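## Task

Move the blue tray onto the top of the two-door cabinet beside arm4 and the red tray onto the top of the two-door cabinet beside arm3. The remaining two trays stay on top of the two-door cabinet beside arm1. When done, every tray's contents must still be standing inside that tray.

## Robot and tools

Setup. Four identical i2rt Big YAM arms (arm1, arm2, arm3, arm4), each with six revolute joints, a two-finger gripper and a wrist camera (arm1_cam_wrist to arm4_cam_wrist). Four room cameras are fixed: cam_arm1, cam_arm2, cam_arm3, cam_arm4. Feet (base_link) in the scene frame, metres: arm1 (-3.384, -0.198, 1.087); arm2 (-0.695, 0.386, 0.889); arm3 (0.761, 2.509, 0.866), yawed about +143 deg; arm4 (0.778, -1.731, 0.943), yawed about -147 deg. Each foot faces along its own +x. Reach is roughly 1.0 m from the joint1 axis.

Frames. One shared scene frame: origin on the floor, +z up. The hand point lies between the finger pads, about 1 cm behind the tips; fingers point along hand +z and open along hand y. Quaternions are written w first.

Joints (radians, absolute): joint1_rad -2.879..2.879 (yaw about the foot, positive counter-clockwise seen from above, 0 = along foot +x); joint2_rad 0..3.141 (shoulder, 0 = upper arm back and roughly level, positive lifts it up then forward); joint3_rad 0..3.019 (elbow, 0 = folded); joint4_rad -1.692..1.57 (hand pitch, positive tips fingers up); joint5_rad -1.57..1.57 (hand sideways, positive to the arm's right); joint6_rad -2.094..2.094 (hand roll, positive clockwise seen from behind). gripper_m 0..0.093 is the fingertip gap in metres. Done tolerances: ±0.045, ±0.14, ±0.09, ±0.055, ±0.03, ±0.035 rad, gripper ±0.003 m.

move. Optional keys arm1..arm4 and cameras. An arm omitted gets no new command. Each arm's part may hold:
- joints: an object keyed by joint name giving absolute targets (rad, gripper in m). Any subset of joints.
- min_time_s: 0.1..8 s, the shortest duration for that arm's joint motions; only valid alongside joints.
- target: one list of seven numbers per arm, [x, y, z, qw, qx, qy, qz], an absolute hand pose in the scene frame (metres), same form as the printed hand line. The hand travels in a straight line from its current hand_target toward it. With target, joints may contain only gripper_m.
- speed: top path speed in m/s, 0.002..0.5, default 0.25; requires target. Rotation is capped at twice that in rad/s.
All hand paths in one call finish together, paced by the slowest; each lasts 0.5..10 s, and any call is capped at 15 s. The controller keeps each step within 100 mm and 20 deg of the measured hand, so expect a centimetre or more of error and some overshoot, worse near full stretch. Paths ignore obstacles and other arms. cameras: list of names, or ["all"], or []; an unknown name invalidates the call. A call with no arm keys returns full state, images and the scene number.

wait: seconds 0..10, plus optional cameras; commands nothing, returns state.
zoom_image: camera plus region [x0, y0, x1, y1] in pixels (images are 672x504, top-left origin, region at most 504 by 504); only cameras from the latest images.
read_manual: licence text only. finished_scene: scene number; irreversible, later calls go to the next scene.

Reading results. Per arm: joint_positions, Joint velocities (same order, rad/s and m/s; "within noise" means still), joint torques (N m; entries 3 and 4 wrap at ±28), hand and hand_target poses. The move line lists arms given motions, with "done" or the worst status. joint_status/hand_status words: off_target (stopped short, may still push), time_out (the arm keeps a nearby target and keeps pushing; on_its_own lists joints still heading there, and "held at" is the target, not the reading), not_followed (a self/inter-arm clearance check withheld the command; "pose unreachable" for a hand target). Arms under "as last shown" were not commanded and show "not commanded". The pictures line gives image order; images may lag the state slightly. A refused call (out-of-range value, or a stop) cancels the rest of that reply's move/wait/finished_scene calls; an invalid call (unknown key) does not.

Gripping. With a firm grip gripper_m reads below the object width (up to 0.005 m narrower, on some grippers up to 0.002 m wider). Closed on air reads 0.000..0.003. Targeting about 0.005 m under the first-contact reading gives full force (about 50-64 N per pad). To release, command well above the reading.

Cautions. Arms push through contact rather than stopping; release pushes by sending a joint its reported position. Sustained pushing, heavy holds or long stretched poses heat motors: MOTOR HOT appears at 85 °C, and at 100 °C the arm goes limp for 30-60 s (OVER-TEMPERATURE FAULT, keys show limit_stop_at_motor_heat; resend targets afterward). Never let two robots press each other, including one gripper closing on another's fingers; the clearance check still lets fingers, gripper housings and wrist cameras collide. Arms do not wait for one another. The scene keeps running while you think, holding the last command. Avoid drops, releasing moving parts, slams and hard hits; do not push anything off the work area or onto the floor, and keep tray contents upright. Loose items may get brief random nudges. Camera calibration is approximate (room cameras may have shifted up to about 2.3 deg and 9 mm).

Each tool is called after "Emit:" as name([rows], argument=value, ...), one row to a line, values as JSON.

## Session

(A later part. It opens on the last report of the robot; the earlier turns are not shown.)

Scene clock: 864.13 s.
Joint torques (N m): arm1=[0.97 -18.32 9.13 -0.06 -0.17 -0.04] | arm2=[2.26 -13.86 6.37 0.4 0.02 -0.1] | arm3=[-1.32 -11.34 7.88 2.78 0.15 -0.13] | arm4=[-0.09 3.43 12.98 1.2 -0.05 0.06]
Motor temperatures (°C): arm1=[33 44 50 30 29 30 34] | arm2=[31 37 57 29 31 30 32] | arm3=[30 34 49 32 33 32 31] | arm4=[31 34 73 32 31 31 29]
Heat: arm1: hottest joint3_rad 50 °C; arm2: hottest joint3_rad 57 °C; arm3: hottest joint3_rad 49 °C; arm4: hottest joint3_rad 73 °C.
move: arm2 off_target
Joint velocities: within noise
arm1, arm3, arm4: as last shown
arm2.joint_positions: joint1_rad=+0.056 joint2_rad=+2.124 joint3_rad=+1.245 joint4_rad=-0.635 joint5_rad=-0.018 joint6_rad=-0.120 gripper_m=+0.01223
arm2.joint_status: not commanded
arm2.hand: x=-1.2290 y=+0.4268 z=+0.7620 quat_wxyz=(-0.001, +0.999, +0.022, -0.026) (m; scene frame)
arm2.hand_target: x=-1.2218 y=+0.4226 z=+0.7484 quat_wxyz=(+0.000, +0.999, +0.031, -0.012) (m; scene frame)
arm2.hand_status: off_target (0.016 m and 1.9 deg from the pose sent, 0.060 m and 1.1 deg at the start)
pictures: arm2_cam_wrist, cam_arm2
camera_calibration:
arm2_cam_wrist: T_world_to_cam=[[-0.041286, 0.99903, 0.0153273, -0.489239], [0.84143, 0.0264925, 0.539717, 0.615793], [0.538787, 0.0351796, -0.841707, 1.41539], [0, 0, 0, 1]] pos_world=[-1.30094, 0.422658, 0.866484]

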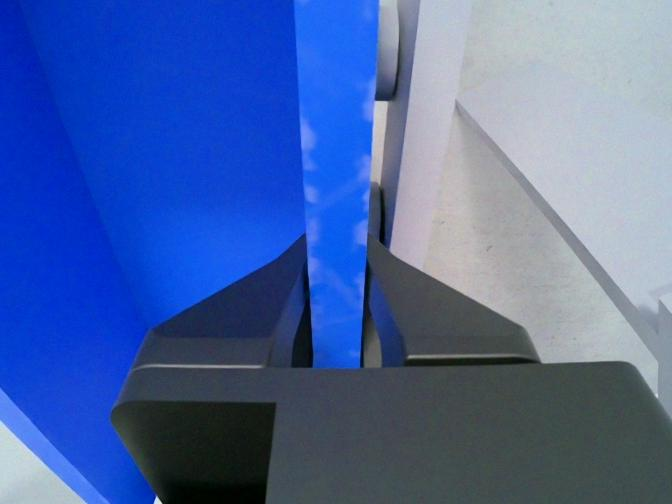

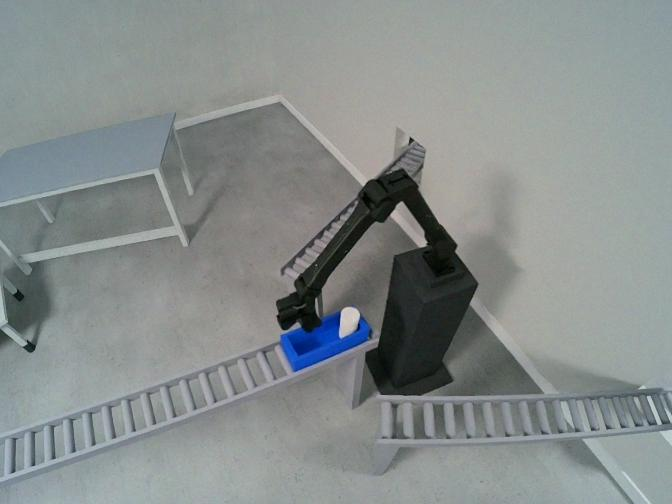

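Emit:
move(arm2={"joints": {"gripper_m": 0.035}})

Emit:
move(arm2={"target": [-1.222, 0.4225, 0.90, 0, 1, 0.031, -0.012], "speed": 0.25}, cameras=["cam_arm2","arm2_cam_wrist"])

Scene clock: 876.17 s.
Joint torques (N m): arm1=[1.03 -18.32 9.13 -0.12 -0.16 -0.03] | arm2=[2.2 -14.51 6.27 0.39 0.02 -0.1] | arm3=[-1.26 -11.28 7.86 2.76 0.15 -0.14] | arm4=[-0.44 3.43 13.12 1.18 -0.06 0.05]
Motor temperatures (°C): arm1=[33 45 49 30 29 30 34] | arm2=[31 37 53 29 31 30 32] | arm3=[30 34 49 32 33 32 31] | arm4=[31 34 73 32 31 31 29]
Heat: arm1: hottest joint3_rad 49 °C; arm2: hottest joint3_rad 53 °C; arm3: hottest joint3_rad 49 °C; arm4: hottest joint3_rad 73 °C.
move: arm2 done
Joint velocities: within noise
arm1, arm3, arm4: as last shown
arm2.joint_positions: joint1_rad=+0.056 joint2_rad=+2.132 joint3_rad=+1.245 joint4_rad=-0.635 joint5_rad=-0.018 joint6_rad=-0.121 gripper_m=+0.03486
arm2.joint_status: all done
arm2.hand: x=-1.2269 y=+0.4263 z=+0.7579 quat_wxyz=(+0.000, +1.000, +0.023, -0.022) (m; scene frame)
arm2.hand_target: x=-1.2218 y=+0.4226 z=+0.7484 quat_wxyz=(+0.000, +0.999, +0.031, -0.012) (m; scene frame)
arm2.hand_status: not commanded
pictures: none

Scene clock: 877.60 s.
Joint torques (N m): arm1=[0.73 -18.14 9.16 -0.09 -0.16 -0.03] | arm2=[1.96 -15.15 11.74 -0.18 0.03 -0.1] | arm3=[-1.26 -11.28 7.9 2.8 0.16 -0.14] | arm4=[-0.26 3.55 13.03 1.11 -0.06 0.06]
Motor temperatures (°C): arm1=[33 45 49 30 29 30 34] | arm2=[31 37 53 29 31 30 32] | arm3=[30 34 49 32 33 32 31] | arm4=[31 34 73 32 31 31 29]
Heat: arm1: hottest joint3_rad 49 °C; arm2: hottest joint3_rad 53 °C; arm3: hottest joint3_rad 49 °C; arm4: hottest joint3_rad 73 °C.
move: arm2 off_target
Joint velocities: within noise
arm1, arm3, arm4: as last shown
arm2.joint_positions: joint1_rad=+0.056 joint2_rad=+1.886 joint3_rad=+1.255 joint4_rad=-0.950 joint5_rad=-0.018 joint6_rad=-0.124 gripper_m=+0.03492
arm2.joint_status: not commanded
arm2.hand: x=-1.2031 y=+0.4226 z=+0.8832 quat_wxyz=(+0.003, +1.000, +0.024, +0.008) (m; scene frame)
arm2.hand_target: x=-1.2214 y=+0.4224 z=+0.9004 quat_wxyz=(+0.000, +0.999, +0.031, -0.012) (m; scene frame)
arm2.hand_status: off_target (0.025 m and 2.4 deg from the pose sent, 0.142 m and 1.5 deg at the start)
pictures: arm2_cam_wrist, cam_arm2
camera_calibration:
arm2_cam_wrist: T_world_to_cam=[[-0.0456027, 0.998933, 0.00735894, -0.483902], [0.80311, 0.0322802, 0.594955, 0.431452], [0.594083, 0.0330416, -0.803725, 1.5374], [0, 0, 0, 1]] pos_world=[-1.28191, 0.41866, 0.982509]

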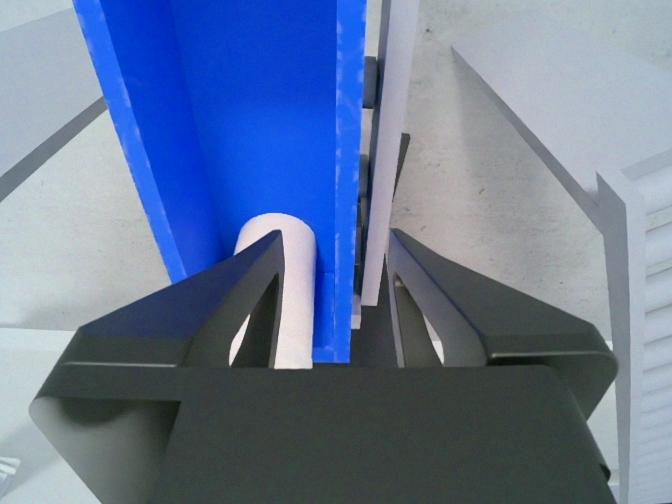

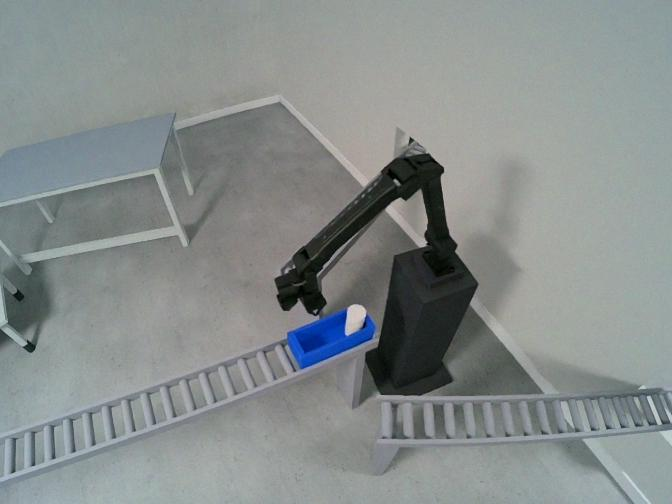

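Emit:
move(arm2={"target": [-1.1665, 0.4255, 0.752, 0, 1, 0.031, -0.012], "speed": 0.15}, cameras=["arm2_cam_wrist"])

Scene clock: 893.90 s.
Joint torques (N m): arm1=[0.91 -18.14 9.18 -0.09 -0.17 -0.03] | arm2=[1.26 -13.22 5.52 0.98 0.01 -0.1] | arm3=[-1.38 -11.22 7.88 2.74 0.15 -0.14] | arm4=[-0.38 3.55 12.92 1.09 -0.08 0.04]
Motor temperatures (°C): arm1=[33 45 48 30 29 30 33] | arm2=[31 36 52 29 31 30 31] | arm3=[30 35 50 32 33 32 31] | arm4=[31 34 73 32 31 31 29]
Heat: arm1: hottest joint3_rad 48 °C; arm2: hottest joint3_rad 52 °C; arm3: hottest joint3_rad 50 °C; arm4: hottest joint3_rad 73 °C.
move: arm2 done
Joint velocities: within noise
arm1, arm3, arm4: as last shown
arm2.joint_positions: joint1_rad=+0.056 joint2_rad=+2.044 joint3_rad=+1.061 joint4_rad=-0.559 joint5_rad=-0.018 joint6_rad=-0.134 gripper_m=+0.03492
arm2.joint_status: not commanded
arm2.hand: x=-1.1667 y=+0.4217 z=+0.7579 quat_wxyz=(+0.001, +0.999, +0.029, -0.012) (m; scene frame)
arm2.hand_target: x=-1.1664 y=+0.4255 z=+0.7521 quat_wxyz=(+0.000, +0.999, +0.031, -0.012) (m; scene frame)
arm2.hand_status: done (0.007 m and 0.2 deg from the pose sent, 0.136 m and 2.4 deg at the start)
pictures: arm2_cam_wrist
camera_calibration:
arm2_cam_wrist: T_world_to_cam=[[-0.0561229, 0.998348, 0.0123392, -0.49625], [0.825416, 0.0394411, 0.563146, 0.52392], [0.561729, 0.0417904, -0.826265, 1.3908], [0, 0, 0, 1]] pos_world=[-1.24156, 0.416643, 0.860253]

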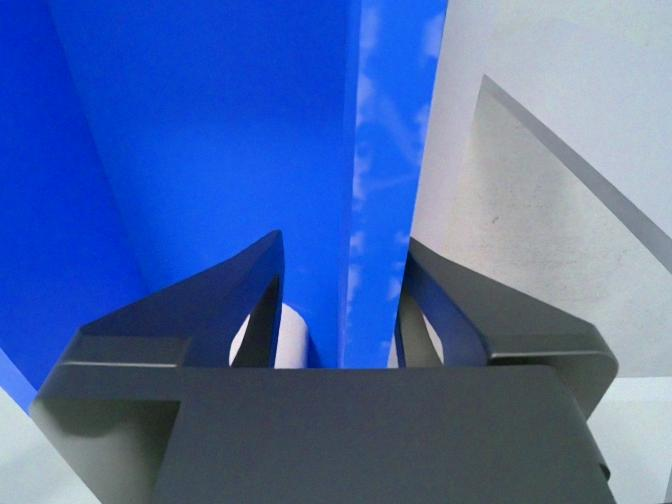

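Emit:
move(arm2={"target": [-1.152, 0.434, 0.750, 0, 1, 0.031, -0.012], "speed": 0.05}, arm4={"joints": {"joint1_rad": 1.301, "joint2_rad": 1.0, "joint3_rad": 0.6, "joint4_rad": -0.9}, "min_time_s": 3}, cameras=["arm2_cam_wrist"])

Scene clock: 935.17 s.
Joint torques (N m): arm1=[0.85 -18.08 9.18 -0.08 -0.17 -0.04] | arm2=[1.26 -13.86 4.77 0.94 -0.01 -0.1] | arm3=[-1.38 -11.34 7.86 2.76 0.14 -0.14] | arm4=[-0.44 -1.79 10.88 0.88 -0.06 0.04]
Motor temperatures (°C): arm1=[32 46 47 30 29 30 33] | arm2=[31 37 48 29 31 30 31] | arm3=[30 35 50 32 33 32 31] | arm4=[31 34 72 32 31 31 29]
Heat: arm1: hottest joint3_rad 47 °C; arm2: hottest joint3_rad 48 °C; arm3: hottest joint3_rad 50 °C; arm4: hottest joint3_rad 72 °C.
move: arm2 done; arm4 done
Joint velocities: within noise
arm1, arm3: as last shown
arm2.joint_positions: joint1_rad=+0.035 joint2_rad=+2.044 joint3_rad=+1.023 joint4_rad=-0.531 joint5_rad=-0.018 joint6_rad=-0.156 gripper_m=+0.03492
arm2.joint_status: not commanded
arm2.hand: x=-1.1514 y=+0.4305 z=+0.7503 quat_wxyz=(+0.001, +1.000, +0.029, -0.007) (m; scene frame)
arm2.hand_target: x=-1.1520 y=+0.4340 z=+0.7500 quat_wxyz=(+0.000, +0.999, +0.031, -0.012) (m; scene frame)
arm2.hand_status: done (0.004 m and 0.6 deg from the pose sent, 0.021 m and 0.2 deg at the start)
arm4.joint_positions: joint1_rad=+1.301 joint2_rad=+0.987 joint3_rad=+0.601 joint4_rad=-0.911 joint5_rad=+0.001 joint6_rad=-0.004 gripper_m=+0.08007
arm4.joint_status: all done
arm4.hand: x=+0.9961 y=-1.5411 z=+1.0486 quat_wxyz=(-0.135, +0.350, -0.926, -0.051) (m; scene frame)
arm4.hand_target: x=+0.9973 y=-1.5396 z=+1.0456 quat_wxyz=(-0.133, +0.348, -0.927, -0.051) (m; scene frame)
arm4.hand_status: not commanded
pictures: arm2_cam_wrist
camera_calibration:
arm2_cam_wrist: T_world_to_cam=[[-0.0560602, 0.99836, 0.0115817, -0.503408], [0.820213, 0.0394364, 0.570697, 0.503561], [0.569304, 0.0414928, -0.821079, 1.38049], [0, 0, 0, 1]] pos_world=[-1.22717, 0.425444, 0.851943]

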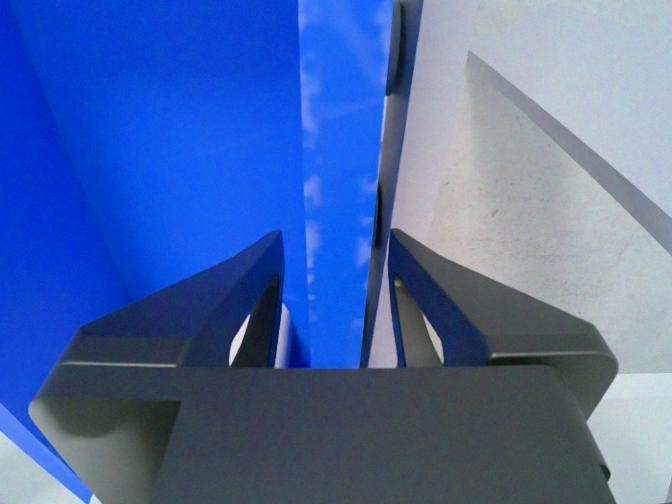

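Emit:
move(arm2={"joints": {"gripper_m": 0.012}})

Emit:
move(arm2={"joints": {"gripper_m": 0.002}})

Emit:
move(arm2={"target": [-1.150, 0.434, 0.80, 0, 1, 0.031, -0.012], "speed": 0.05}, cameras=["arm2_cam_wrist", "cam_arm2"])

Scene clock: 941.90 s.
Joint torques (N m): arm1=[0.91 -18.26 9.14 -0.12 -0.17 -0.03] | arm2=[1.26 -13.86 4.77 0.87 0.02 -0.2] | arm3=[-1.26 -11.22 7.87 2.77 0.14 -0.15] | arm4=[-0.03 -2.02 10.96 0.91 -0.06 0.05]
Motor temperatures (°C): arm1=[32 46 47 30 29 30 33] | arm2=[31 37 47 29 31 30 31] | arm3=[30 35 50 32 33 32 31] | arm4=[31 34 71 32 31 31 29]
Heat: arm1: hottest joint3_rad 47 °C; arm2: hottest joint3_rad 47 °C; arm3: hottest joint3_rad 50 °C; arm4: hottest joint3_rad 71 °C.
move: arm2 done
Joint velocities: within noise
arm1.joint_positions: joint1_rad=-0.238 joint2_rad=+2.254 joint3_rad=+1.450 joint4_rad=-0.787 joint5_rad=+0.001 joint6_rad=-1.792 gripper_m=+0.04008
arm1.joint_status: not commanded
arm1.hand: x=-3.9356 y=-0.0353 z=+0.9500 quat_wxyz=(+0.008, +0.731, +0.683, -0.002) (m; scene frame)
arm1.hand_target: x=-3.9511 y=-0.0333 z=+0.9550 quat_wxyz=(-0.001, +0.725, +0.689, -0.007) (m; scene frame)
arm1.hand_status: not commanded
arm2.joint_positions: joint1_rad=+0.035 joint2_rad=+2.044 joint3_rad=+1.023 joint4_rad=-0.529 joint5_rad=-0.019 joint6_rad=-0.147 gripper_m=+0.01224
arm2.joint_status: all done
arm2.hand: x=-1.1518 y=+0.4304 z=+0.7503 quat_wxyz=(+0.001, +1.000, +0.025, -0.008) (m; scene frame)
arm2.hand_target: x=-1.1520 y=+0.4340 z=+0.7500 quat_wxyz=(+0.000, +0.999, +0.031, -0.012) (m; scene frame)
arm2.hand_status: not commanded
arm3.joint_positions: joint1_rad=-1.492 joint2_rad=+1.376 joint3_rad=+1.129 joint4_rad=-0.720 joint5_rad=-0.002 joint6_rad=+0.007 gripper_m=+0.08009
arm3.joint_status: not commanded
arm3.hand: x=+1.1120 y=+2.1146 z=+1.0784 quat_wxyz=(-0.269, -0.394, -0.871, +0.116) (m; scene frame)
arm3.hand_target: x=+1.1122 y=+2.1072 z=+1.0832 quat_wxyz=(-0.278, -0.393, -0.868, +0.123) (m; scene frame)
arm3.hand_status: not commanded
arm4: as last shown
pictures: none

Scene clock: 942.33 s.
Joint torques (N m): arm1=[0.85 -18.26 9.14 -0.09 -0.17 -0.04] | arm2=[1.26 -13.86 4.77 0.85 0.02 -0.2] | arm3=[-1.32 -11.28 7.84 2.77 0.15 -0.13] | arm4=[-0.38 -1.67 10.86 0.94 -0.07 0.05]
Motor temperatures (°C): arm1=[32 46 47 30 29 30 33] | arm2=[31 37 47 29 31 30 31] | arm3=[30 35 50 32 33 32 31] | arm4=[31 34 71 32 31 31 29]
Heat: arm1: hottest joint3_rad 47 °C; arm2: hottest joint3_rad 47 °C; arm3: hottest joint3_rad 50 °C; arm4: hottest joint3_rad 71 °C.
move: arm2 off_target
Joint velocities: within noise
arm1, arm3, arm4: as last shown
arm2.joint_positions: joint1_rad=+0.035 joint2_rad=+2.044 joint3_rad=+1.023 joint4_rad=-0.529 joint5_rad=-0.019 joint6_rad=-0.147 gripper_m=+0.01223
arm2.joint_status: gripper_m off_target (ended at +0.01223, target +0.00200)
arm2.hand: x=-1.1518 y=+0.4304 z=+0.7503 quat_wxyz=(+0.001, +1.000, +0.025, -0.008) (m; scene frame)
arm2.hand_target: x=-1.1520 y=+0.4340 z=+0.7500 quat_wxyz=(+0.000, +0.999, +0.031, -0.012) (m; scene frame)
arm2.hand_status: not commanded
pictures: none

Scene clock: 943.90 s.
Joint torques (N m): arm1=[0.73 -17.96 9.18 -0.08 -0.16 -0.02] | arm2=[1.2 -16.32 5.57 -0.75 -0.13 -0.2] | arm3=[-1.26 -11.16 7.86 2.78 0.15 -0.14] | arm4=[-0.26 -1.79 10.91 0.87 -0.08 0.07]
Motor temperatures (°C): arm1=[32 46 47 30 29 30 33] | arm2=[31 37 47 29 31 30 31] | arm3=[30 35 50 32 33 32 31] | arm4=[31 34 70 32 31 31 29]
Heat: arm1: hottest joint3_rad 47 °C; arm2: hottest joint3_rad 47 °C; arm3: hottest joint3_rad 50 °C; arm4: hottest joint3_rad 70 °C.
move: arm2 off_target
Joint velocities: within noise
arm1, arm3, arm4: as last shown
arm2.joint_positions: joint1_rad=+0.035 joint2_rad=+1.966 joint3_rad=+1.016 joint4_rad=-0.606 joint5_rad=-0.014 joint6_rad=-0.149 gripper_m=+0.01223
arm2.joint_status: not commanded
arm2.hand: x=-1.1483 y=+0.4306 z=+0.7827 quat_wxyz=(-0.001, +1.000, +0.025, -0.005) (m; scene frame)
arm2.hand_target: x=-1.1500 y=+0.4340 z=+0.7993 quat_wxyz=(+0.000, +0.999, +0.031, -0.012) (m; scene frame)
arm2.hand_status: off_target (0.018 m and 1.0 deg from the pose sent, 0.050 m and 0.8 deg at the start)
pictures: arm2_cam_wrist, cam_arm2
camera_calibration:
arm2_cam_wrist: T_world_to_cam=[[-0.0487481, 0.998704, 0.0145991, -0.497798], [0.817899, 0.0315247, 0.574498, 0.480341], [0.573294, 0.0399463, -0.818376, 1.40843], [0, 0, 0, 1]] pos_world=[-1.22458, 0.425749, 0.883935]

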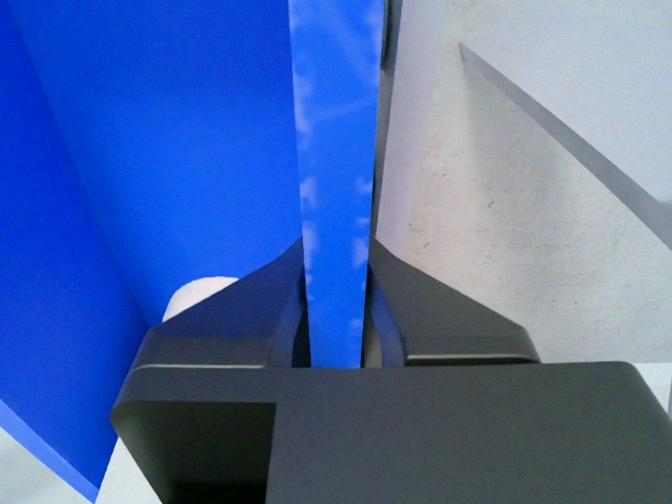

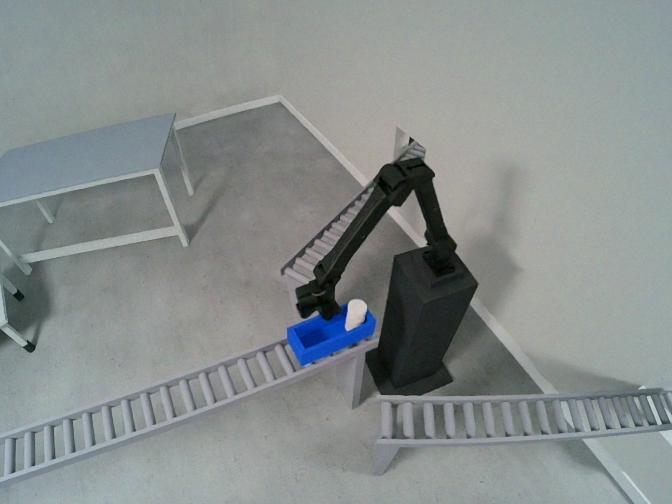

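Emit:
zoom_image(camera="cam_arm2", region=[250, 240, 410, 380])

Scaled by 3.150 from the camera's 672x504 image, which has a finer 960x720 frame.

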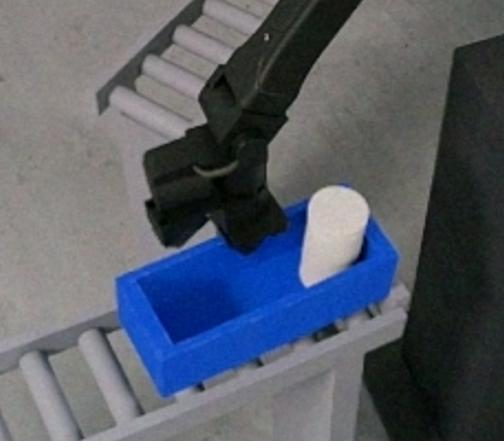

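Emit:
move(arm2={"target": [-1.15, 0.434, 0.965, 0, 1, 0.031, 0.0], "speed": 0.12}, cameras=["cam_arm2"])

Emit:
zoom_image(camera="cam_arm2", region=[250, 220, 410, 360])

Scene clock: 987.07 s.
Joint torques (N m): arm1=[1.03 -18.32 9.2 -0.1 -0.16 -0.02] | arm2=[1.14 -14.45 13.83 -0.73 -0.12 -0.13] | arm3=[-1.26 -11.22 7.86 2.76 0.15 -0.14] | arm4=[-0.26 -1.9 10.85 0.94 -0.07 0.07]
Motor temperatures (°C): arm1=[32 46 46 30 29 30 33] | arm2=[31 37 45 29 31 30 33] | arm3=[30 35 50 32 33 32 31] | arm4=[31 34 65 32 31 31 29]
Heat: arm1: hottest joint2_rad 46 °C; arm2: hottest joint3_rad 45 °C; arm3: hottest joint3_rad 50 °C; arm4: hottest joint3_rad 65 °C.
move: arm2 off_target
Joint velocities: within noise
arm1, arm3, arm4: as last shown
arm2.joint_positions: joint1_rad=+0.031 joint2_rad=+1.673 joint3_rad=+1.093 joint4_rad=-1.062 joint5_rad=-0.011 joint6_rad=-0.159 gripper_m=+0.01223
arm2.joint_status: not commanded
arm2.hand: x=-1.1228 y=+0.4281 z=+0.9311 quat_wxyz=(+0.003, +0.999, +0.028, +0.038) (m; scene frame)
arm2.hand_target: x=-1.1481 y=+0.4339 z=+0.9652 quat_wxyz=(-0.001, +1.000, +0.031, +0.000) (m; scene frame)
arm2.hand_status: off_target (0.044 m and 4.4 deg from the pose sent, 0.182 m and 0.9 deg at the start)
pictures: cam_arm2

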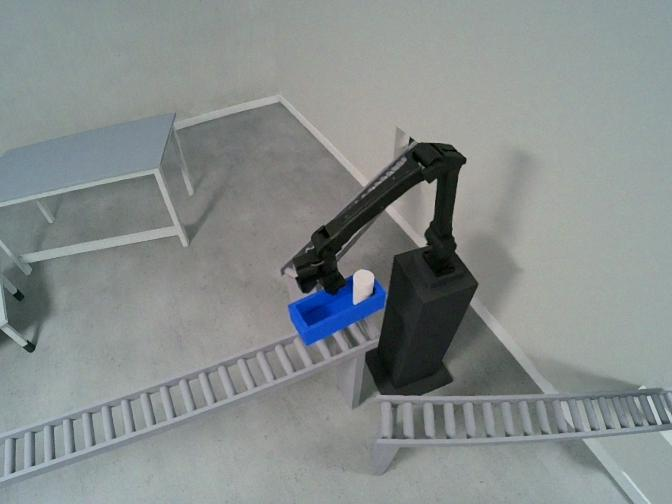

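Scaled by 3.150 from the camera's 672x504 image, which has a finer 960x720 frame.

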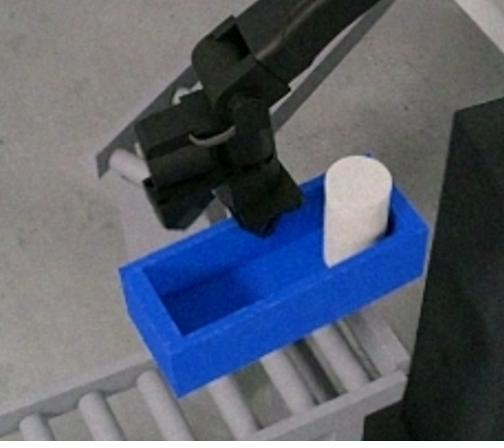

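Emit:
move(arm2={"joints": {"joint1_rad": 0.81, "joint2_rad": 2.05, "joint3_rad": 1.91, "joint4_rad": -1.40, "joint5_rad": 0.0, "joint6_rad": 1.253}, "min_time_s": 4.5}, cameras=["cam_arm2", "arm2_cam_wrist"])

Scene clock: 997.20 s.
Joint torques (N m): arm1=[0.91 -18.2 9.16 -0.02 -0.17 -0.03] | arm2=[1.73 -18.67 17.14 -0.34 -0.06 0.14] | arm3=[-1.26 -11.28 7.88 2.77 0.15 -0.14] | arm4=[-0.44 -1.85 10.89 0.91 -0.08 0.05]
Motor temperatures (°C): arm1=[32 46 46 30 29 30 33] | arm2=[31 37 47 29 31 30 33] | arm3=[30 35 50 32 33 32 31] | arm4=[31 34 65 32 31 31 29]
Heat: arm1: hottest joint2_rad 46 °C; arm2: hottest joint3_rad 47 °C; arm3: hottest joint3_rad 50 °C; arm4: hottest joint3_rad 65 °C.
move: arm2 done
Joint velocities: within noise
arm1, arm3, arm4: as last shown
arm2.joint_positions: joint1_rad=+0.812 joint2_rad=+2.059 joint3_rad=+1.825 joint4_rad=-1.391 joint5_rad=+0.003 joint6_rad=+1.244 gripper_m=+0.01223
arm2.joint_status: all done
arm2.hand: x=-1.1761 y=-0.0021 z=+0.9777 quat_wxyz=(-0.031, +0.960, -0.278, +0.015) (m; scene frame)
arm2.hand_target: x=-1.1964 y=-0.0178 z=+1.0146 quat_wxyz=(+0.005, +0.959, -0.284, -0.008) (m; scene frame)
arm2.hand_status: not commanded
pictures: arm2_cam_wrist, cam_arm2
camera_calibration:
arm2_cam_wrist: T_world_to_cam=[[0.534543, 0.841217, 0.0813545, 0.550479], [0.654062, -0.472728, 0.590535, 0.195114], [0.535227, -0.262455, -0.802901, 1.54074], [0, 0, 0, 1]] pos_world=[-1.24651, 0.0335381, 1.07705]

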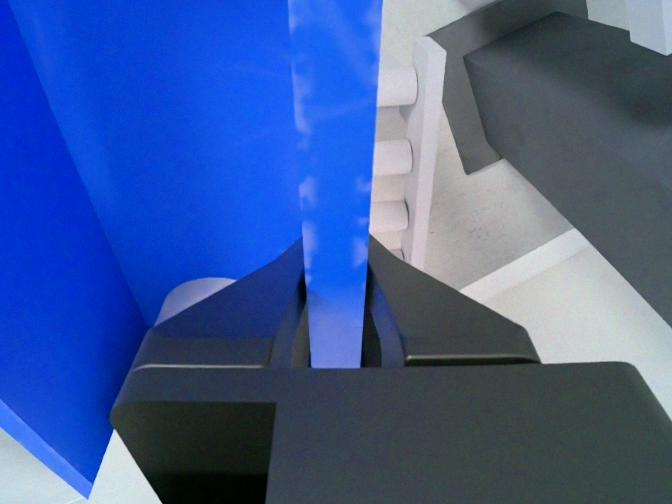

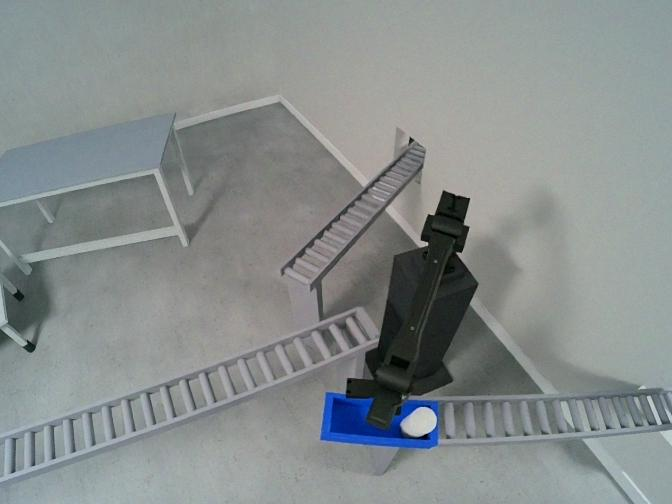

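Emit:
zoom_image(camera="arm2_cam_wrist", region=[350, 0, 550, 280])

Scaled by 1.800 from the camera's 672x504 image, which has a finer 960x720 frame.

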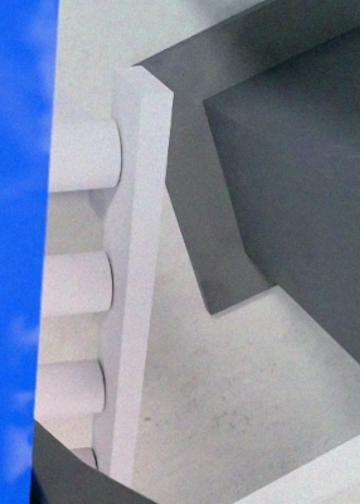

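Emit:
zoom_image(camera="arm2_cam_wrist", region=[390, 20, 460, 270])

Emit:
move(arm2={"target": [-1.196, -0.018, 0.945, 0.0, 0.958, -0.286, -0.01], "speed": 0.1}, cameras=["arm2_cam_wrist"])

Emit:
zoom_image(camera="arm2_cam_wrist", region=[350, 0, 550, 280])

Scaled by 2.016 from the camera's 672x504 image, which has a finer 960x720 frame.

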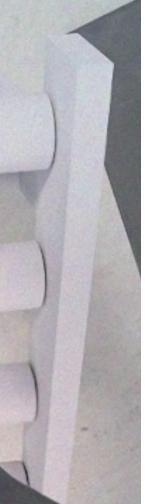

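Scene clock: 1019.43 s.
Joint torques (N m): arm1=[0.91 -18.32 9.17 -0.06 -0.17 -0.02] | arm2=[2.02 -19.6 11.06 0.77 -0.04 0.14] | arm3=[-1.32 -11.28 7.86 2.78 0.15 -0.15] | arm4=[-0.32 -1.96 10.86 0.98 -0.05 0.05]
Motor temperatures (°C): arm1=[32 47 46 29 29 30 33] | arm2=[31 38 56 29 31 30 33] | arm3=[30 35 51 32 33 32 31] | arm4=[31 34 64 32 31 31 29]
Heat: arm1: hottest joint2_rad 47 °C; arm2: hottest joint3_rad 56 °C; arm3: hottest joint3_rad 51 °C; arm4: hottest joint3_rad 64 °C.
move: arm2 off_target
Joint velocities: within noise
arm1, arm3, arm4: as last shown
arm2.joint_positions: joint1_rad=+0.812 joint2_rad=+2.118 joint3_rad=+1.784 joint4_rad=-1.264 joint5_rad=+0.012 joint6_rad=+1.252 gripper_m=+0.01223
arm2.joint_status: not commanded
arm2.hand: x=-1.1873 y=-0.0087 z=+0.9262 quat_wxyz=(-0.023, +0.959, -0.282, +0.004) (m; scene frame)
arm2.hand_target: x=-1.1956 y=-0.0175 z=+0.9451 quat_wxyz=(+0.000, +0.958, -0.286, -0.010) (m; scene frame)
arm2.hand_status: off_target (0.023 m and 3.1 deg from the pose sent, 0.041 m and 4.7 deg at the start)
pictures: arm2_cam_wrist
camera_calibration:
arm2_cam_wrist: T_world_to_cam=[[0.542622, 0.837967, 0.0580769, 0.597381], [0.666507, -0.471609, 0.577368, 0.256791], [0.511205, -0.274584, -0.814416, 1.48567], [0, 0, 0, 1]] pos_world=[-1.25479, 0.0284601, 1.02699]

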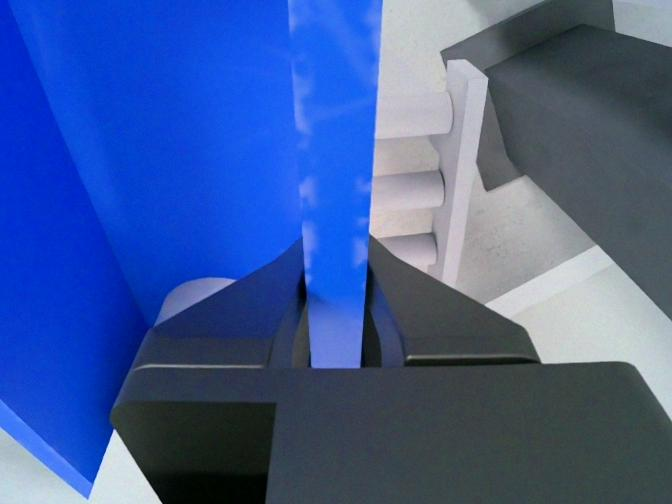

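Scaled by 1.800 from the camera's 672x504 image, which has a finer 960x720 frame.

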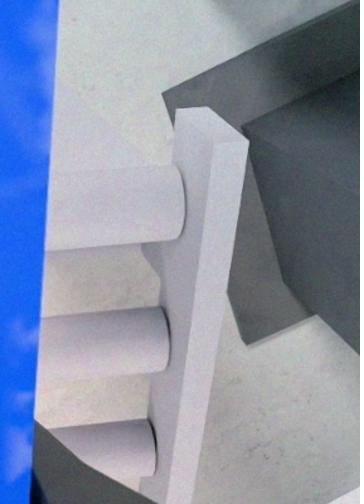

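Emit:
move(arm2={"target": [-0.973, -0.034, 0.915, 0.026, 0.9625, -0.2714, -0.008], "speed": 0.12}, cameras=["arm2_cam_wrist", "cam_arm2"])

Scene clock: 1079.20 s.
Joint torques (N m): arm1=[0.91 -18.26 9.21 -0.05 -0.17 -0.03] | arm2=[2.08 -17.49 8.95 0.92 0 0.17] | arm3=[-1.26 -11.34 7.86 2.77 0.15 -0.14] | arm4=[-0.09 -2.08 10.84 0.92 -0.08 0.06]
Motor temperatures (°C): arm1=[32 47 47 29 29 30 33] | arm2=[31 43 52 29 31 30 34] | arm3=[30 35 51 32 33 32 31] | arm4=[31 34 64 32 31 31 29]
Heat: arm1: hottest joint2_rad 47 °C; arm2: hottest joint3_rad 52 °C; arm3: hottest joint3_rad 51 °C; arm4: hottest joint3_rad 64 °C.
move: arm2 off_target
Joint velocities: within noise
arm1, arm3, arm4: as last shown
arm2.joint_positions: joint1_rad=+1.117 joint2_rad=+1.826 joint3_rad=+1.188 joint4_rad=-0.945 joint5_rad=-0.002 joint6_rad=+1.525 gripper_m=+0.01223
arm2.joint_status: not commanded
arm2.hand: x=-0.9645 y=-0.0191 z=+0.8866 quat_wxyz=(-0.013, +0.964, -0.267, +0.004) (m; scene frame)
arm2.hand_target: x=-0.9725 y=-0.0333 z=+0.9150 quat_wxyz=(+0.026, +0.962, -0.271, -0.008) (m; scene frame)
arm2.hand_status: off_target (0.033 m and 4.7 deg from the pose sent, 0.216 m and 5.8 deg at the start)
pictures: arm2_cam_wrist, cam_arm2
camera_calibration:
arm2_cam_wrist: T_world_to_cam=[[0.516249, 0.85552, 0.0396484, 0.478728], [0.683596, -0.439508, 0.582691, 0.138656], [0.51593, -0.27371, -0.811726, 1.33885], [0, 0, 0, 1]] pos_world=[-1.03268, 0.0178341, 0.987002]

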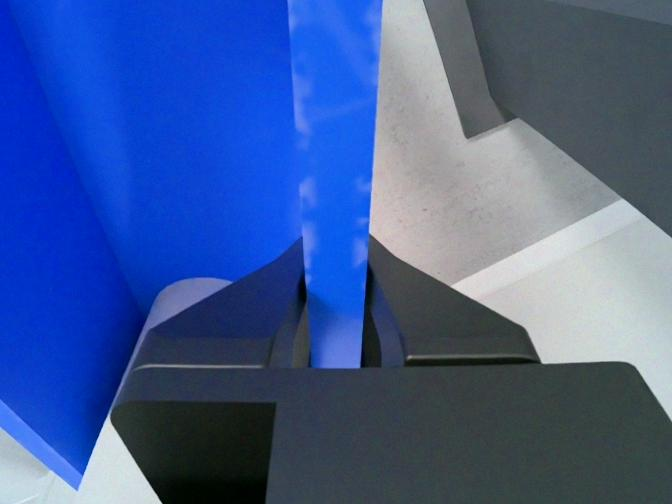

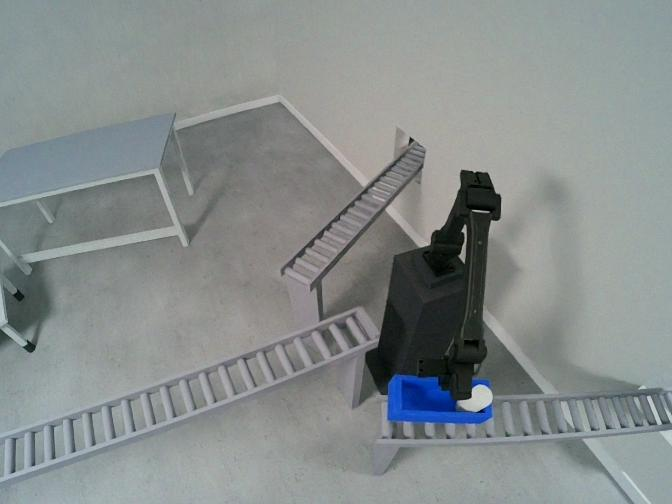

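Emit:
move(arm2={"target": [-0.9765, -0.0415, 0.79, 0.036, 0.961, -0.274, -0.011], "speed": 0.1}, cameras=["arm2_cam_wrist", "cam_arm2"])

Emit:
zoom_image(camera="cam_arm2", region=[360, 340, 520, 480])

Scene clock: 1090.80 s.
Joint torques (N m): arm1=[0.97 -18.2 9.16 -0.1 -0.17 -0.04] | arm2=[2.32 -15.38 7.23 1.18 0 0.15] | arm3=[-1.44 -11.34 7.87 2.78 0.14 -0.15] | arm4=[-0.15 -2.02 10.82 0.87 -0.07 0.06]
Motor temperatures (°C): arm1=[32 47 47 29 29 30 33] | arm2=[31 41 51 29 31 30 34] | arm3=[30 35 51 32 33 32 31] | arm4=[31 34 64 32 31 31 29]
Heat: arm1: hottest joint2_rad 47 °C; arm2: hottest joint3_rad 51 °C; arm3: hottest joint3_rad 51 °C; arm4: hottest joint3_rad 64 °C.
move: arm2 off_target
Joint velocities: within noise
arm1, arm3: as last shown
arm2.joint_positions: joint1_rad=+1.117 joint2_rad=+2.017 joint3_rad=+1.130 joint4_rad=-0.638 joint5_rad=-0.002 joint6_rad=+1.534 gripper_m=+0.01223
arm2.joint_status: not commanded
arm2.hand: x=-0.9705 y=-0.0275 z=+0.7806 quat_wxyz=(+0.014, +0.962, -0.271, -0.005) (m; scene frame)
arm2.hand_target: x=-0.9763 y=-0.0413 z=+0.7902 quat_wxyz=(+0.036, +0.961, -0.274, -0.011) (m; scene frame)
arm2.hand_status: off_target (0.018 m and 2.6 deg from the pose sent, 0.100 m and 5.9 deg at the start)
arm4.joint_positions: joint1_rad=+1.301 joint2_rad=+0.987 joint3_rad=+0.601 joint4_rad=-0.911 joint5_rad=+0.001 joint6_rad=-0.004 gripper_m=+0.08007
arm4.joint_status: not commanded
arm4.hand: x=+0.9961 y=-1.5411 z=+1.0486 quat_wxyz=(-0.135, +0.350, -0.926, -0.051) (m; scene frame)
arm4.hand_target: x=+0.9973 y=-1.5396 z=+1.0456 quat_wxyz=(-0.133, +0.348, -0.927, -0.051) (m; scene frame)
arm4.hand_status: not commanded
pictures: arm2_cam_wrist, cam_arm2
camera_calibration:
arm2_cam_wrist: T_world_to_cam=[[0.523601, 0.851784, -0.0174924, 0.544813], [0.6987, -0.417569, 0.580909, 0.21745], [0.487505, -0.316387, -0.813781, 1.22654], [0, 0, 0, 1]] pos_world=[-1.03514, 0.0147995, 0.88135]

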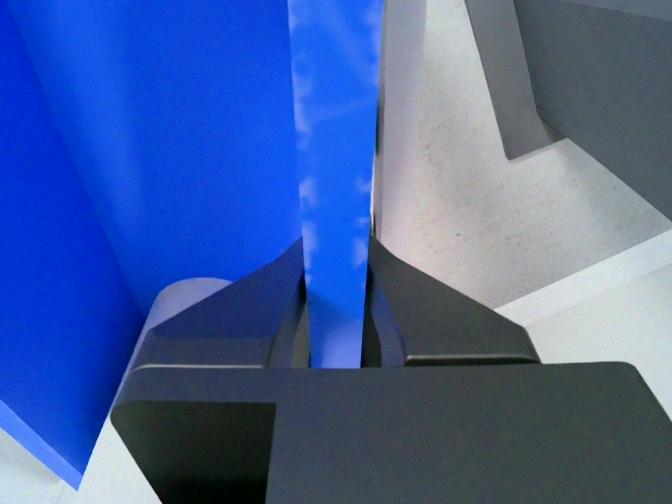

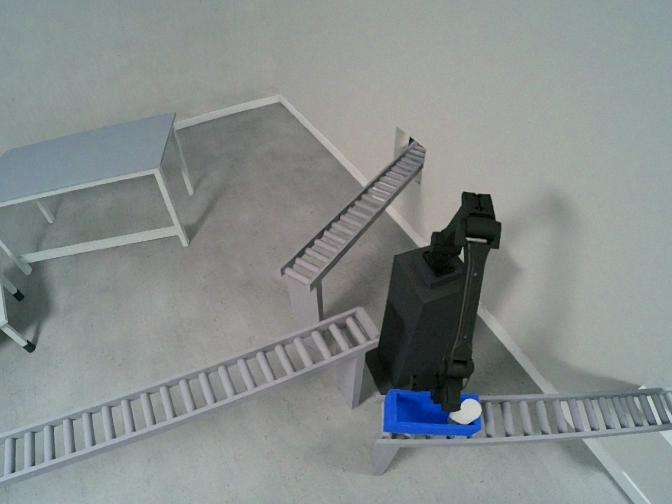

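Scaled by 3.150 from the camera's 672x504 image, which has a finer 960x720 frame.

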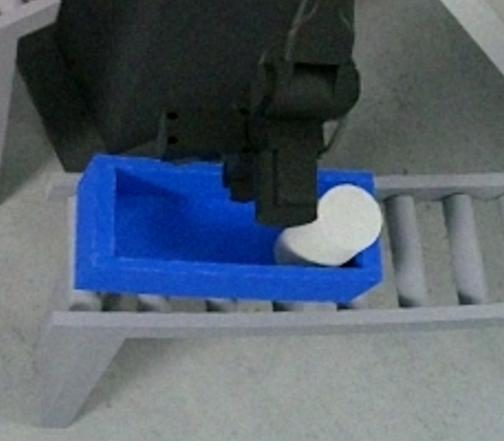

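Emit:
zoom_image(camera="arm2_cam_wrist", region=[340, 0, 480, 260])

Scaled by 1.938 from the camera's 672x504 image, which has a finer 960x720 frame.

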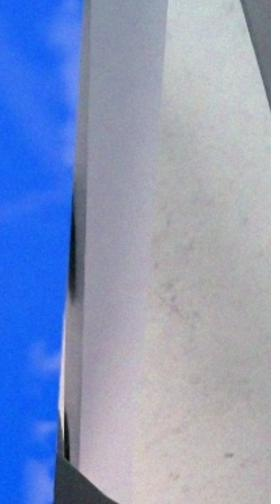

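Emit:
move(arm2={"target": [-0.971, -0.031, 0.745, 0.024, 0.962, -0.274, -0.009], "speed": 0.08}, cameras=["arm2_cam_wrist"])

Emit:
zoom_image(camera="arm2_cam_wrist", region=[340, 0, 480, 260])

Scene clock: 1113.03 s.
Joint torques (N m): arm1=[0.79 -17.96 9.13 -0.09 -0.16 -0.03] | arm2=[2.2 -15.21 6.01 1.09 -0.01 0.15] | arm3=[-1.26 -11.34 7.87 2.77 0.15 -0.15] | arm4=[-0.09 -1.73 10.86 0.92 -0.07 0.05]
Motor temperatures (°C): arm1=[32 47 47 29 29 30 33] | arm2=[31 39 50 29 31 30 34] | arm3=[30 35 51 32 33 32 31] | arm4=[31 34 64 32 31 31 29]
Heat: arm1: hottest joint2_rad 47 °C; arm2: hottest joint3_rad 50 °C; arm3: hottest joint3_rad 51 °C; arm4: hottest joint3_rad 64 °C.
move: arm2 off_target
Joint velocities: within noise
arm1.joint_positions: joint1_rad=-0.238 joint2_rad=+2.254 joint3_rad=+1.450 joint4_rad=-0.787 joint5_rad=+0.001 joint6_rad=-1.792 gripper_m=+0.04008
arm1.joint_status: not commanded
arm1.hand: x=-3.9356 y=-0.0353 z=+0.9500 quat_wxyz=(+0.008, +0.731, +0.683, -0.002) (m; scene frame)
arm1.hand_target: x=-3.9511 y=-0.0333 z=+0.9550 quat_wxyz=(-0.001, +0.725, +0.689, -0.007) (m; scene frame)
arm1.hand_status: not commanded
arm2.joint_positions: joint1_rad=+1.117 joint2_rad=+2.099 joint3_rad=+1.117 joint4_rad=-0.556 joint5_rad=+0.002 joint6_rad=+1.532 gripper_m=+0.01223
arm2.joint_status: not commanded
arm2.hand: x=-0.9665 y=-0.0202 z=+0.7395 quat_wxyz=(+0.007, +0.963, -0.271, -0.005) (m; scene frame)
arm2.hand_target: x=-0.9708 y=-0.0308 z=+0.7451 quat_wxyz=(+0.024, +0.961, -0.274, -0.009) (m; scene frame)
arm2.hand_status: off_target (0.013 m and 2.0 deg from the pose sent, 0.036 m and 1.2 deg at the start)
arm3.joint_positions: joint1_rad=-1.492 joint2_rad=+1.376 joint3_rad=+1.129 joint4_rad=-0.720 joint5_rad=-0.002 joint6_rad=+0.007 gripper_m=+0.08009
arm3.joint_status: not commanded
arm3.hand: x=+1.1120 y=+2.1146 z=+1.0784 quat_wxyz=(-0.269, -0.394, -0.871, +0.116) (m; scene frame)
arm3.hand_target: x=+1.1122 y=+2.1072 z=+1.0832 quat_wxyz=(-0.278, -0.393, -0.868, +0.123) (m; scene frame)
arm3.hand_status: not commanded
arm4: as last shown
pictures: arm2_cam_wrist
camera_calibration:
arm2_cam_wrist: T_world_to_cam=[[0.522819, 0.852433, -0.00411956, 0.525196], [0.69654, -0.42441, 0.578539, 0.241191], [0.491418, -0.305341, -0.815644, 1.19871], [0, 0, 0, 1]] pos_world=[-1.03165, 0.0206832, 0.840343]

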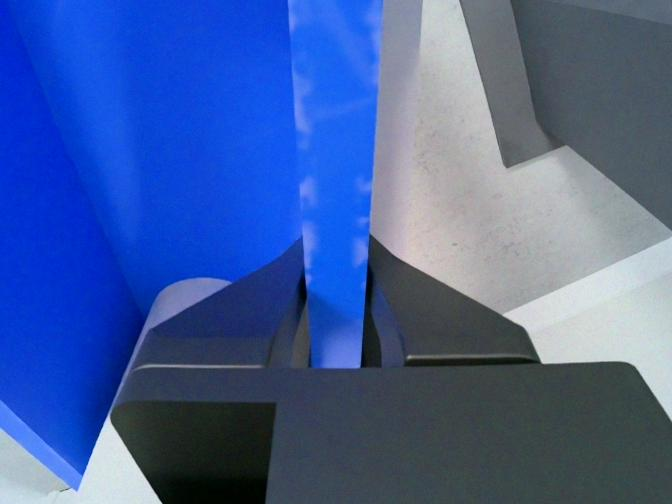

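Scaled by 1.938 from the camera's 672x504 image, which has a finer 960x720 frame.

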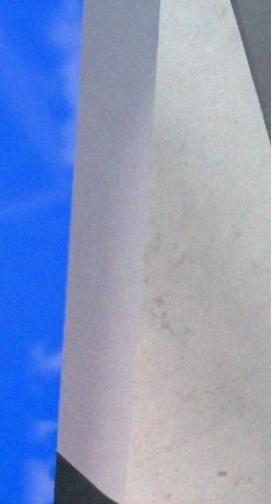

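Emit:
move(arm2={"target": [-0.971, -0.031, 0.72, 0.022, 0.962, -0.274, -0.007], "speed": 0.04}, cameras=["cam_arm2"])

Emit:
zoom_image(camera="cam_arm2", region=[360, 340, 520, 480])

Scene clock: 1118.53 s.
Joint torques (N m): arm1=[0.73 -18.32 9.17 -0.06 -0.17 -0.04] | arm2=[2.2 -12.22 6.78 1.5 0.32 0.14] | arm3=[-1.32 -11.28 7.86 2.77 0.15 -0.14] | arm4=[-0.21 -1.96 10.91 0.91 -0.07 0.05]
Motor temperatures (°C): arm1=[32 47 47 29 29 30 33] | arm2=[31 40 49 29 31 30 34] | arm3=[30 35 51 32 33 32 31] | arm4=[31 34 64 32 31 31 29]
Heat: arm1: hottest joint2_rad 47 °C; arm2: hottest joint3_rad 49 °C; arm3: hottest joint3_rad 51 °C; arm4: hottest joint3_rad 64 °C.
move: arm2 off_target
Joint velocities: within noise
arm1, arm3, arm4: as last shown
arm2.joint_positions: joint1_rad=+1.117 joint2_rad=+2.115 joint3_rad=+1.117 joint4_rad=-0.521 joint5_rad=-0.010 joint6_rad=+1.532 gripper_m=+0.01223
arm2.joint_status: not commanded
arm2.hand: x=-0.9671 y=-0.0250 z=+0.7326 quat_wxyz=(+0.019, +0.963, -0.270, -0.002) (m; scene frame)
arm2.hand_target: x=-0.9707 y=-0.0306 z=+0.7204 quat_wxyz=(+0.022, +0.962, -0.274, -0.007) (m; scene frame)
arm2.hand_status: off_target (0.014 m and 0.8 deg from the pose sent, 0.023 m and 1.7 deg at the start)
pictures: cam_arm2

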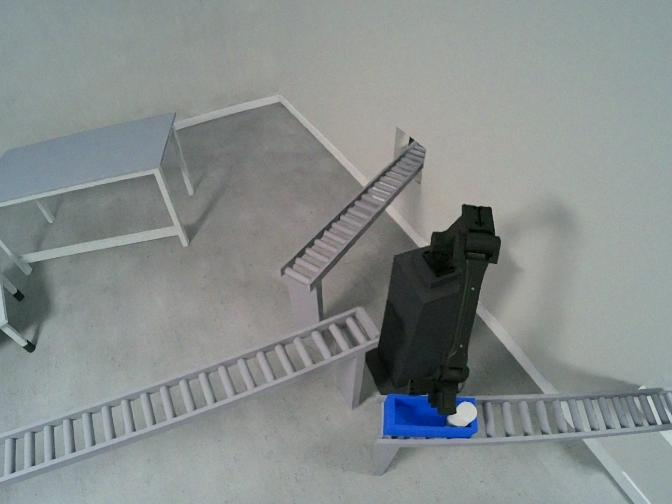

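Scaled by 3.150 from the camera's 672x504 image, which has a finer 960x720 frame.

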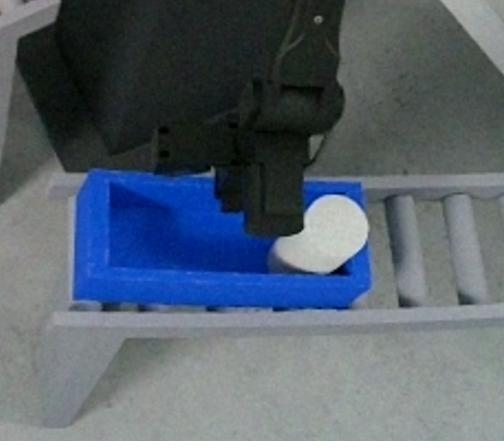

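Emit:
move(arm2={"target": [-0.971, -0.031, 0.85, 0.022, 0.962, -0.274, -0.007], "speed": 0.35, "joints": {"gripper_m": 0.035}}, cameras=["cam_arm2"])

Emit:
wait(seconds=2, cameras=["cam_arm2", "cam_arm4"])

Scene clock: 1131.70 s.
Joint torques (N m): arm1=[0.85 -18.32 9.21 -0.1 -0.17 -0.04] | arm2=[2.14 -13.57 9.78 -0.17 0.12 0.13] | arm3=[-1.32 -11.4 7.87 2.8 0.15 -0.14] | arm4=[-0.26 -2.02 10.88 0.85 -0.05 0.06]
Motor temperatures (°C): arm1=[32 47 47 29 29 30 33] | arm2=[31 39 48 29 31 30 34] | arm3=[30 35 51 32 33 32 31] | arm4=[31 34 64 32 31 31 29]
Heat: arm1: hottest joint2_rad 47 °C; arm2: hottest joint3_rad 48 °C; arm3: hottest joint3_rad 51 °C; arm4: hottest joint3_rad 64 °C.
move: arm2 off_target
Joint velocities: within noise
arm1, arm3, arm4: as last shown
arm2.joint_positions: joint1_rad=+1.117 joint2_rad=+1.873 joint3_rad=+1.117 joint4_rad=-0.768 joint5_rad=-0.005 joint6_rad=+1.532 gripper_m=+0.03491
arm2.joint_status: all done
arm2.hand: x=-0.9647 y=-0.0201 z=+0.8438 quat_wxyz=(+0.015, +0.963, -0.271, -0.004) (m; scene frame)
arm2.hand_target: x=-0.9708 y=-0.0307 z=+0.8501 quat_wxyz=(+0.022, +0.962, -0.274, -0.007) (m; scene frame)
arm2.hand_status: off_target (0.014 m and 1.0 deg from the pose sent, 0.118 m and 0.8 deg at the start)
pictures: cam_arm2

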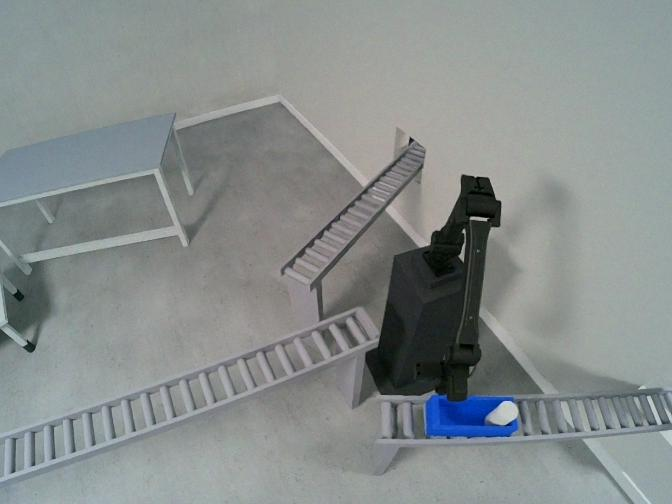

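Scene clock: 1133.70 s.
Joint torques (N m): arm1=[0.85 -18.26 9.17 -0.08 -0.18 -0.04] | arm2=[2.14 -13.39 9.83 -0.17 0.12 0.13] | arm3=[-1.32 -11.4 7.86 2.77 0.15 -0.14] | arm4=[-0.15 -2.08 10.86 0.9 -0.08 0.04]
Motor temperatures (°C): arm1=[32 47 47 29 29 30 33] | arm2=[31 39 48 29 31 30 34] | arm3=[30 35 51 32 33 32 31] | arm4=[31 34 64 32 31 31 29]
Heat: arm1: hottest joint2_rad 47 °C; arm2: hottest joint3_rad 48 °C; arm3: hottest joint3_rad 51 °C; arm4: hottest joint3_rad 64 °C.
Joint velocities: within noise
arm1.joint_positions: joint1_rad=-0.238 joint2_rad=+2.254 joint3_rad=+1.450 joint4_rad=-0.787 joint5_rad=+0.001 joint6_rad=-1.792 gripper_m=+0.04008
arm1.joint_status: not commanded
arm1.hand: x=-3.9356 y=-0.0353 z=+0.9500 quat_wxyz=(+0.008, +0.731, +0.683, -0.002) (m; scene frame)
arm1.hand_target: x=-3.9511 y=-0.0333 z=+0.9550 quat_wxyz=(-0.001, +0.725, +0.689, -0.007) (m; scene frame)
arm1.hand_status: not commanded
arm2.joint_positions: joint1_rad=+1.117 joint2_rad=+1.873 joint3_rad=+1.117 joint4_rad=-0.768 joint5_rad=-0.005 joint6_rad=+1.532 gripper_m=+0.03491
arm2.joint_status: all done
arm2.hand: x=-0.9647 y=-0.0201 z=+0.8438 quat_wxyz=(+0.015, +0.963, -0.271, -0.004) (m; scene frame)
arm2.hand_target: x=-0.9708 y=-0.0307 z=+0.8501 quat_wxyz=(+0.022, +0.962, -0.274, -0.007) (m; scene frame)
arm2.hand_status: off_target (0.014 m and 1.0 deg from the pose sent, 0.118 m and 0.8 deg at the start)
arm3.joint_positions: joint1_rad=-1.492 joint2_rad=+1.376 joint3_rad=+1.129 joint4_rad=-0.720 joint5_rad=-0.002 joint6_rad=+0.007 gripper_m=+0.08009
arm3.joint_status: not commanded
arm3.hand: x=+1.1120 y=+2.1146 z=+1.0784 quat_wxyz=(-0.269, -0.394, -0.871, +0.116) (m; scene frame)
arm3.hand_target: x=+1.1122 y=+2.1072 z=+1.0832 quat_wxyz=(-0.278, -0.393, -0.868, +0.123) (m; scene frame)
arm3.hand_status: not commanded
arm4.joint_positions: joint1_rad=+1.301 joint2_rad=+0.987 joint3_rad=+0.601 joint4_rad=-0.911 joint5_rad=+0.001 joint6_rad=-0.004 gripper_m=+0.08007
arm4.joint_status: not commanded
arm4.hand: x=+0.9961 y=-1.5411 z=+1.0486 quat_wxyz=(-0.135, +0.350, -0.926, -0.051) (m; scene frame)
arm4.hand_target: x=+0.9973 y=-1.5396 z=+1.0456 quat_wxyz=(-0.133, +0.348, -0.927, -0.051) (m; scene frame)
arm4.hand_status: not commanded
wait: 2.00 s; at rest by 0.27 s
pictures: cam_arm2, cam_arm4

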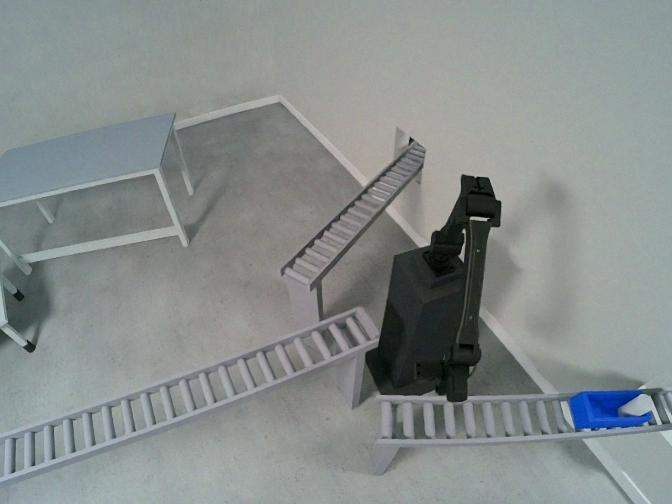

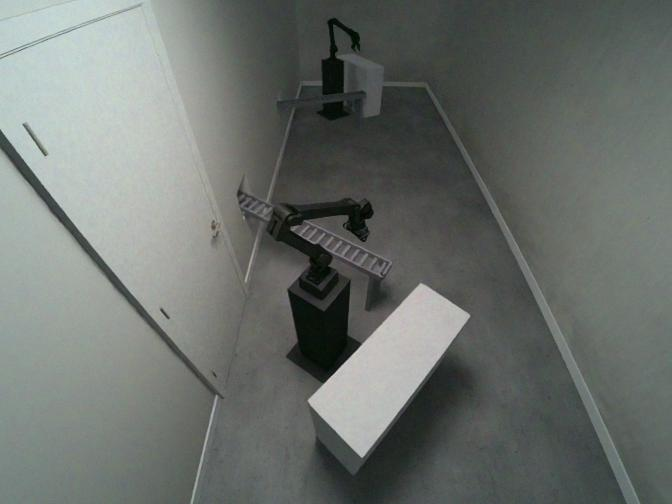

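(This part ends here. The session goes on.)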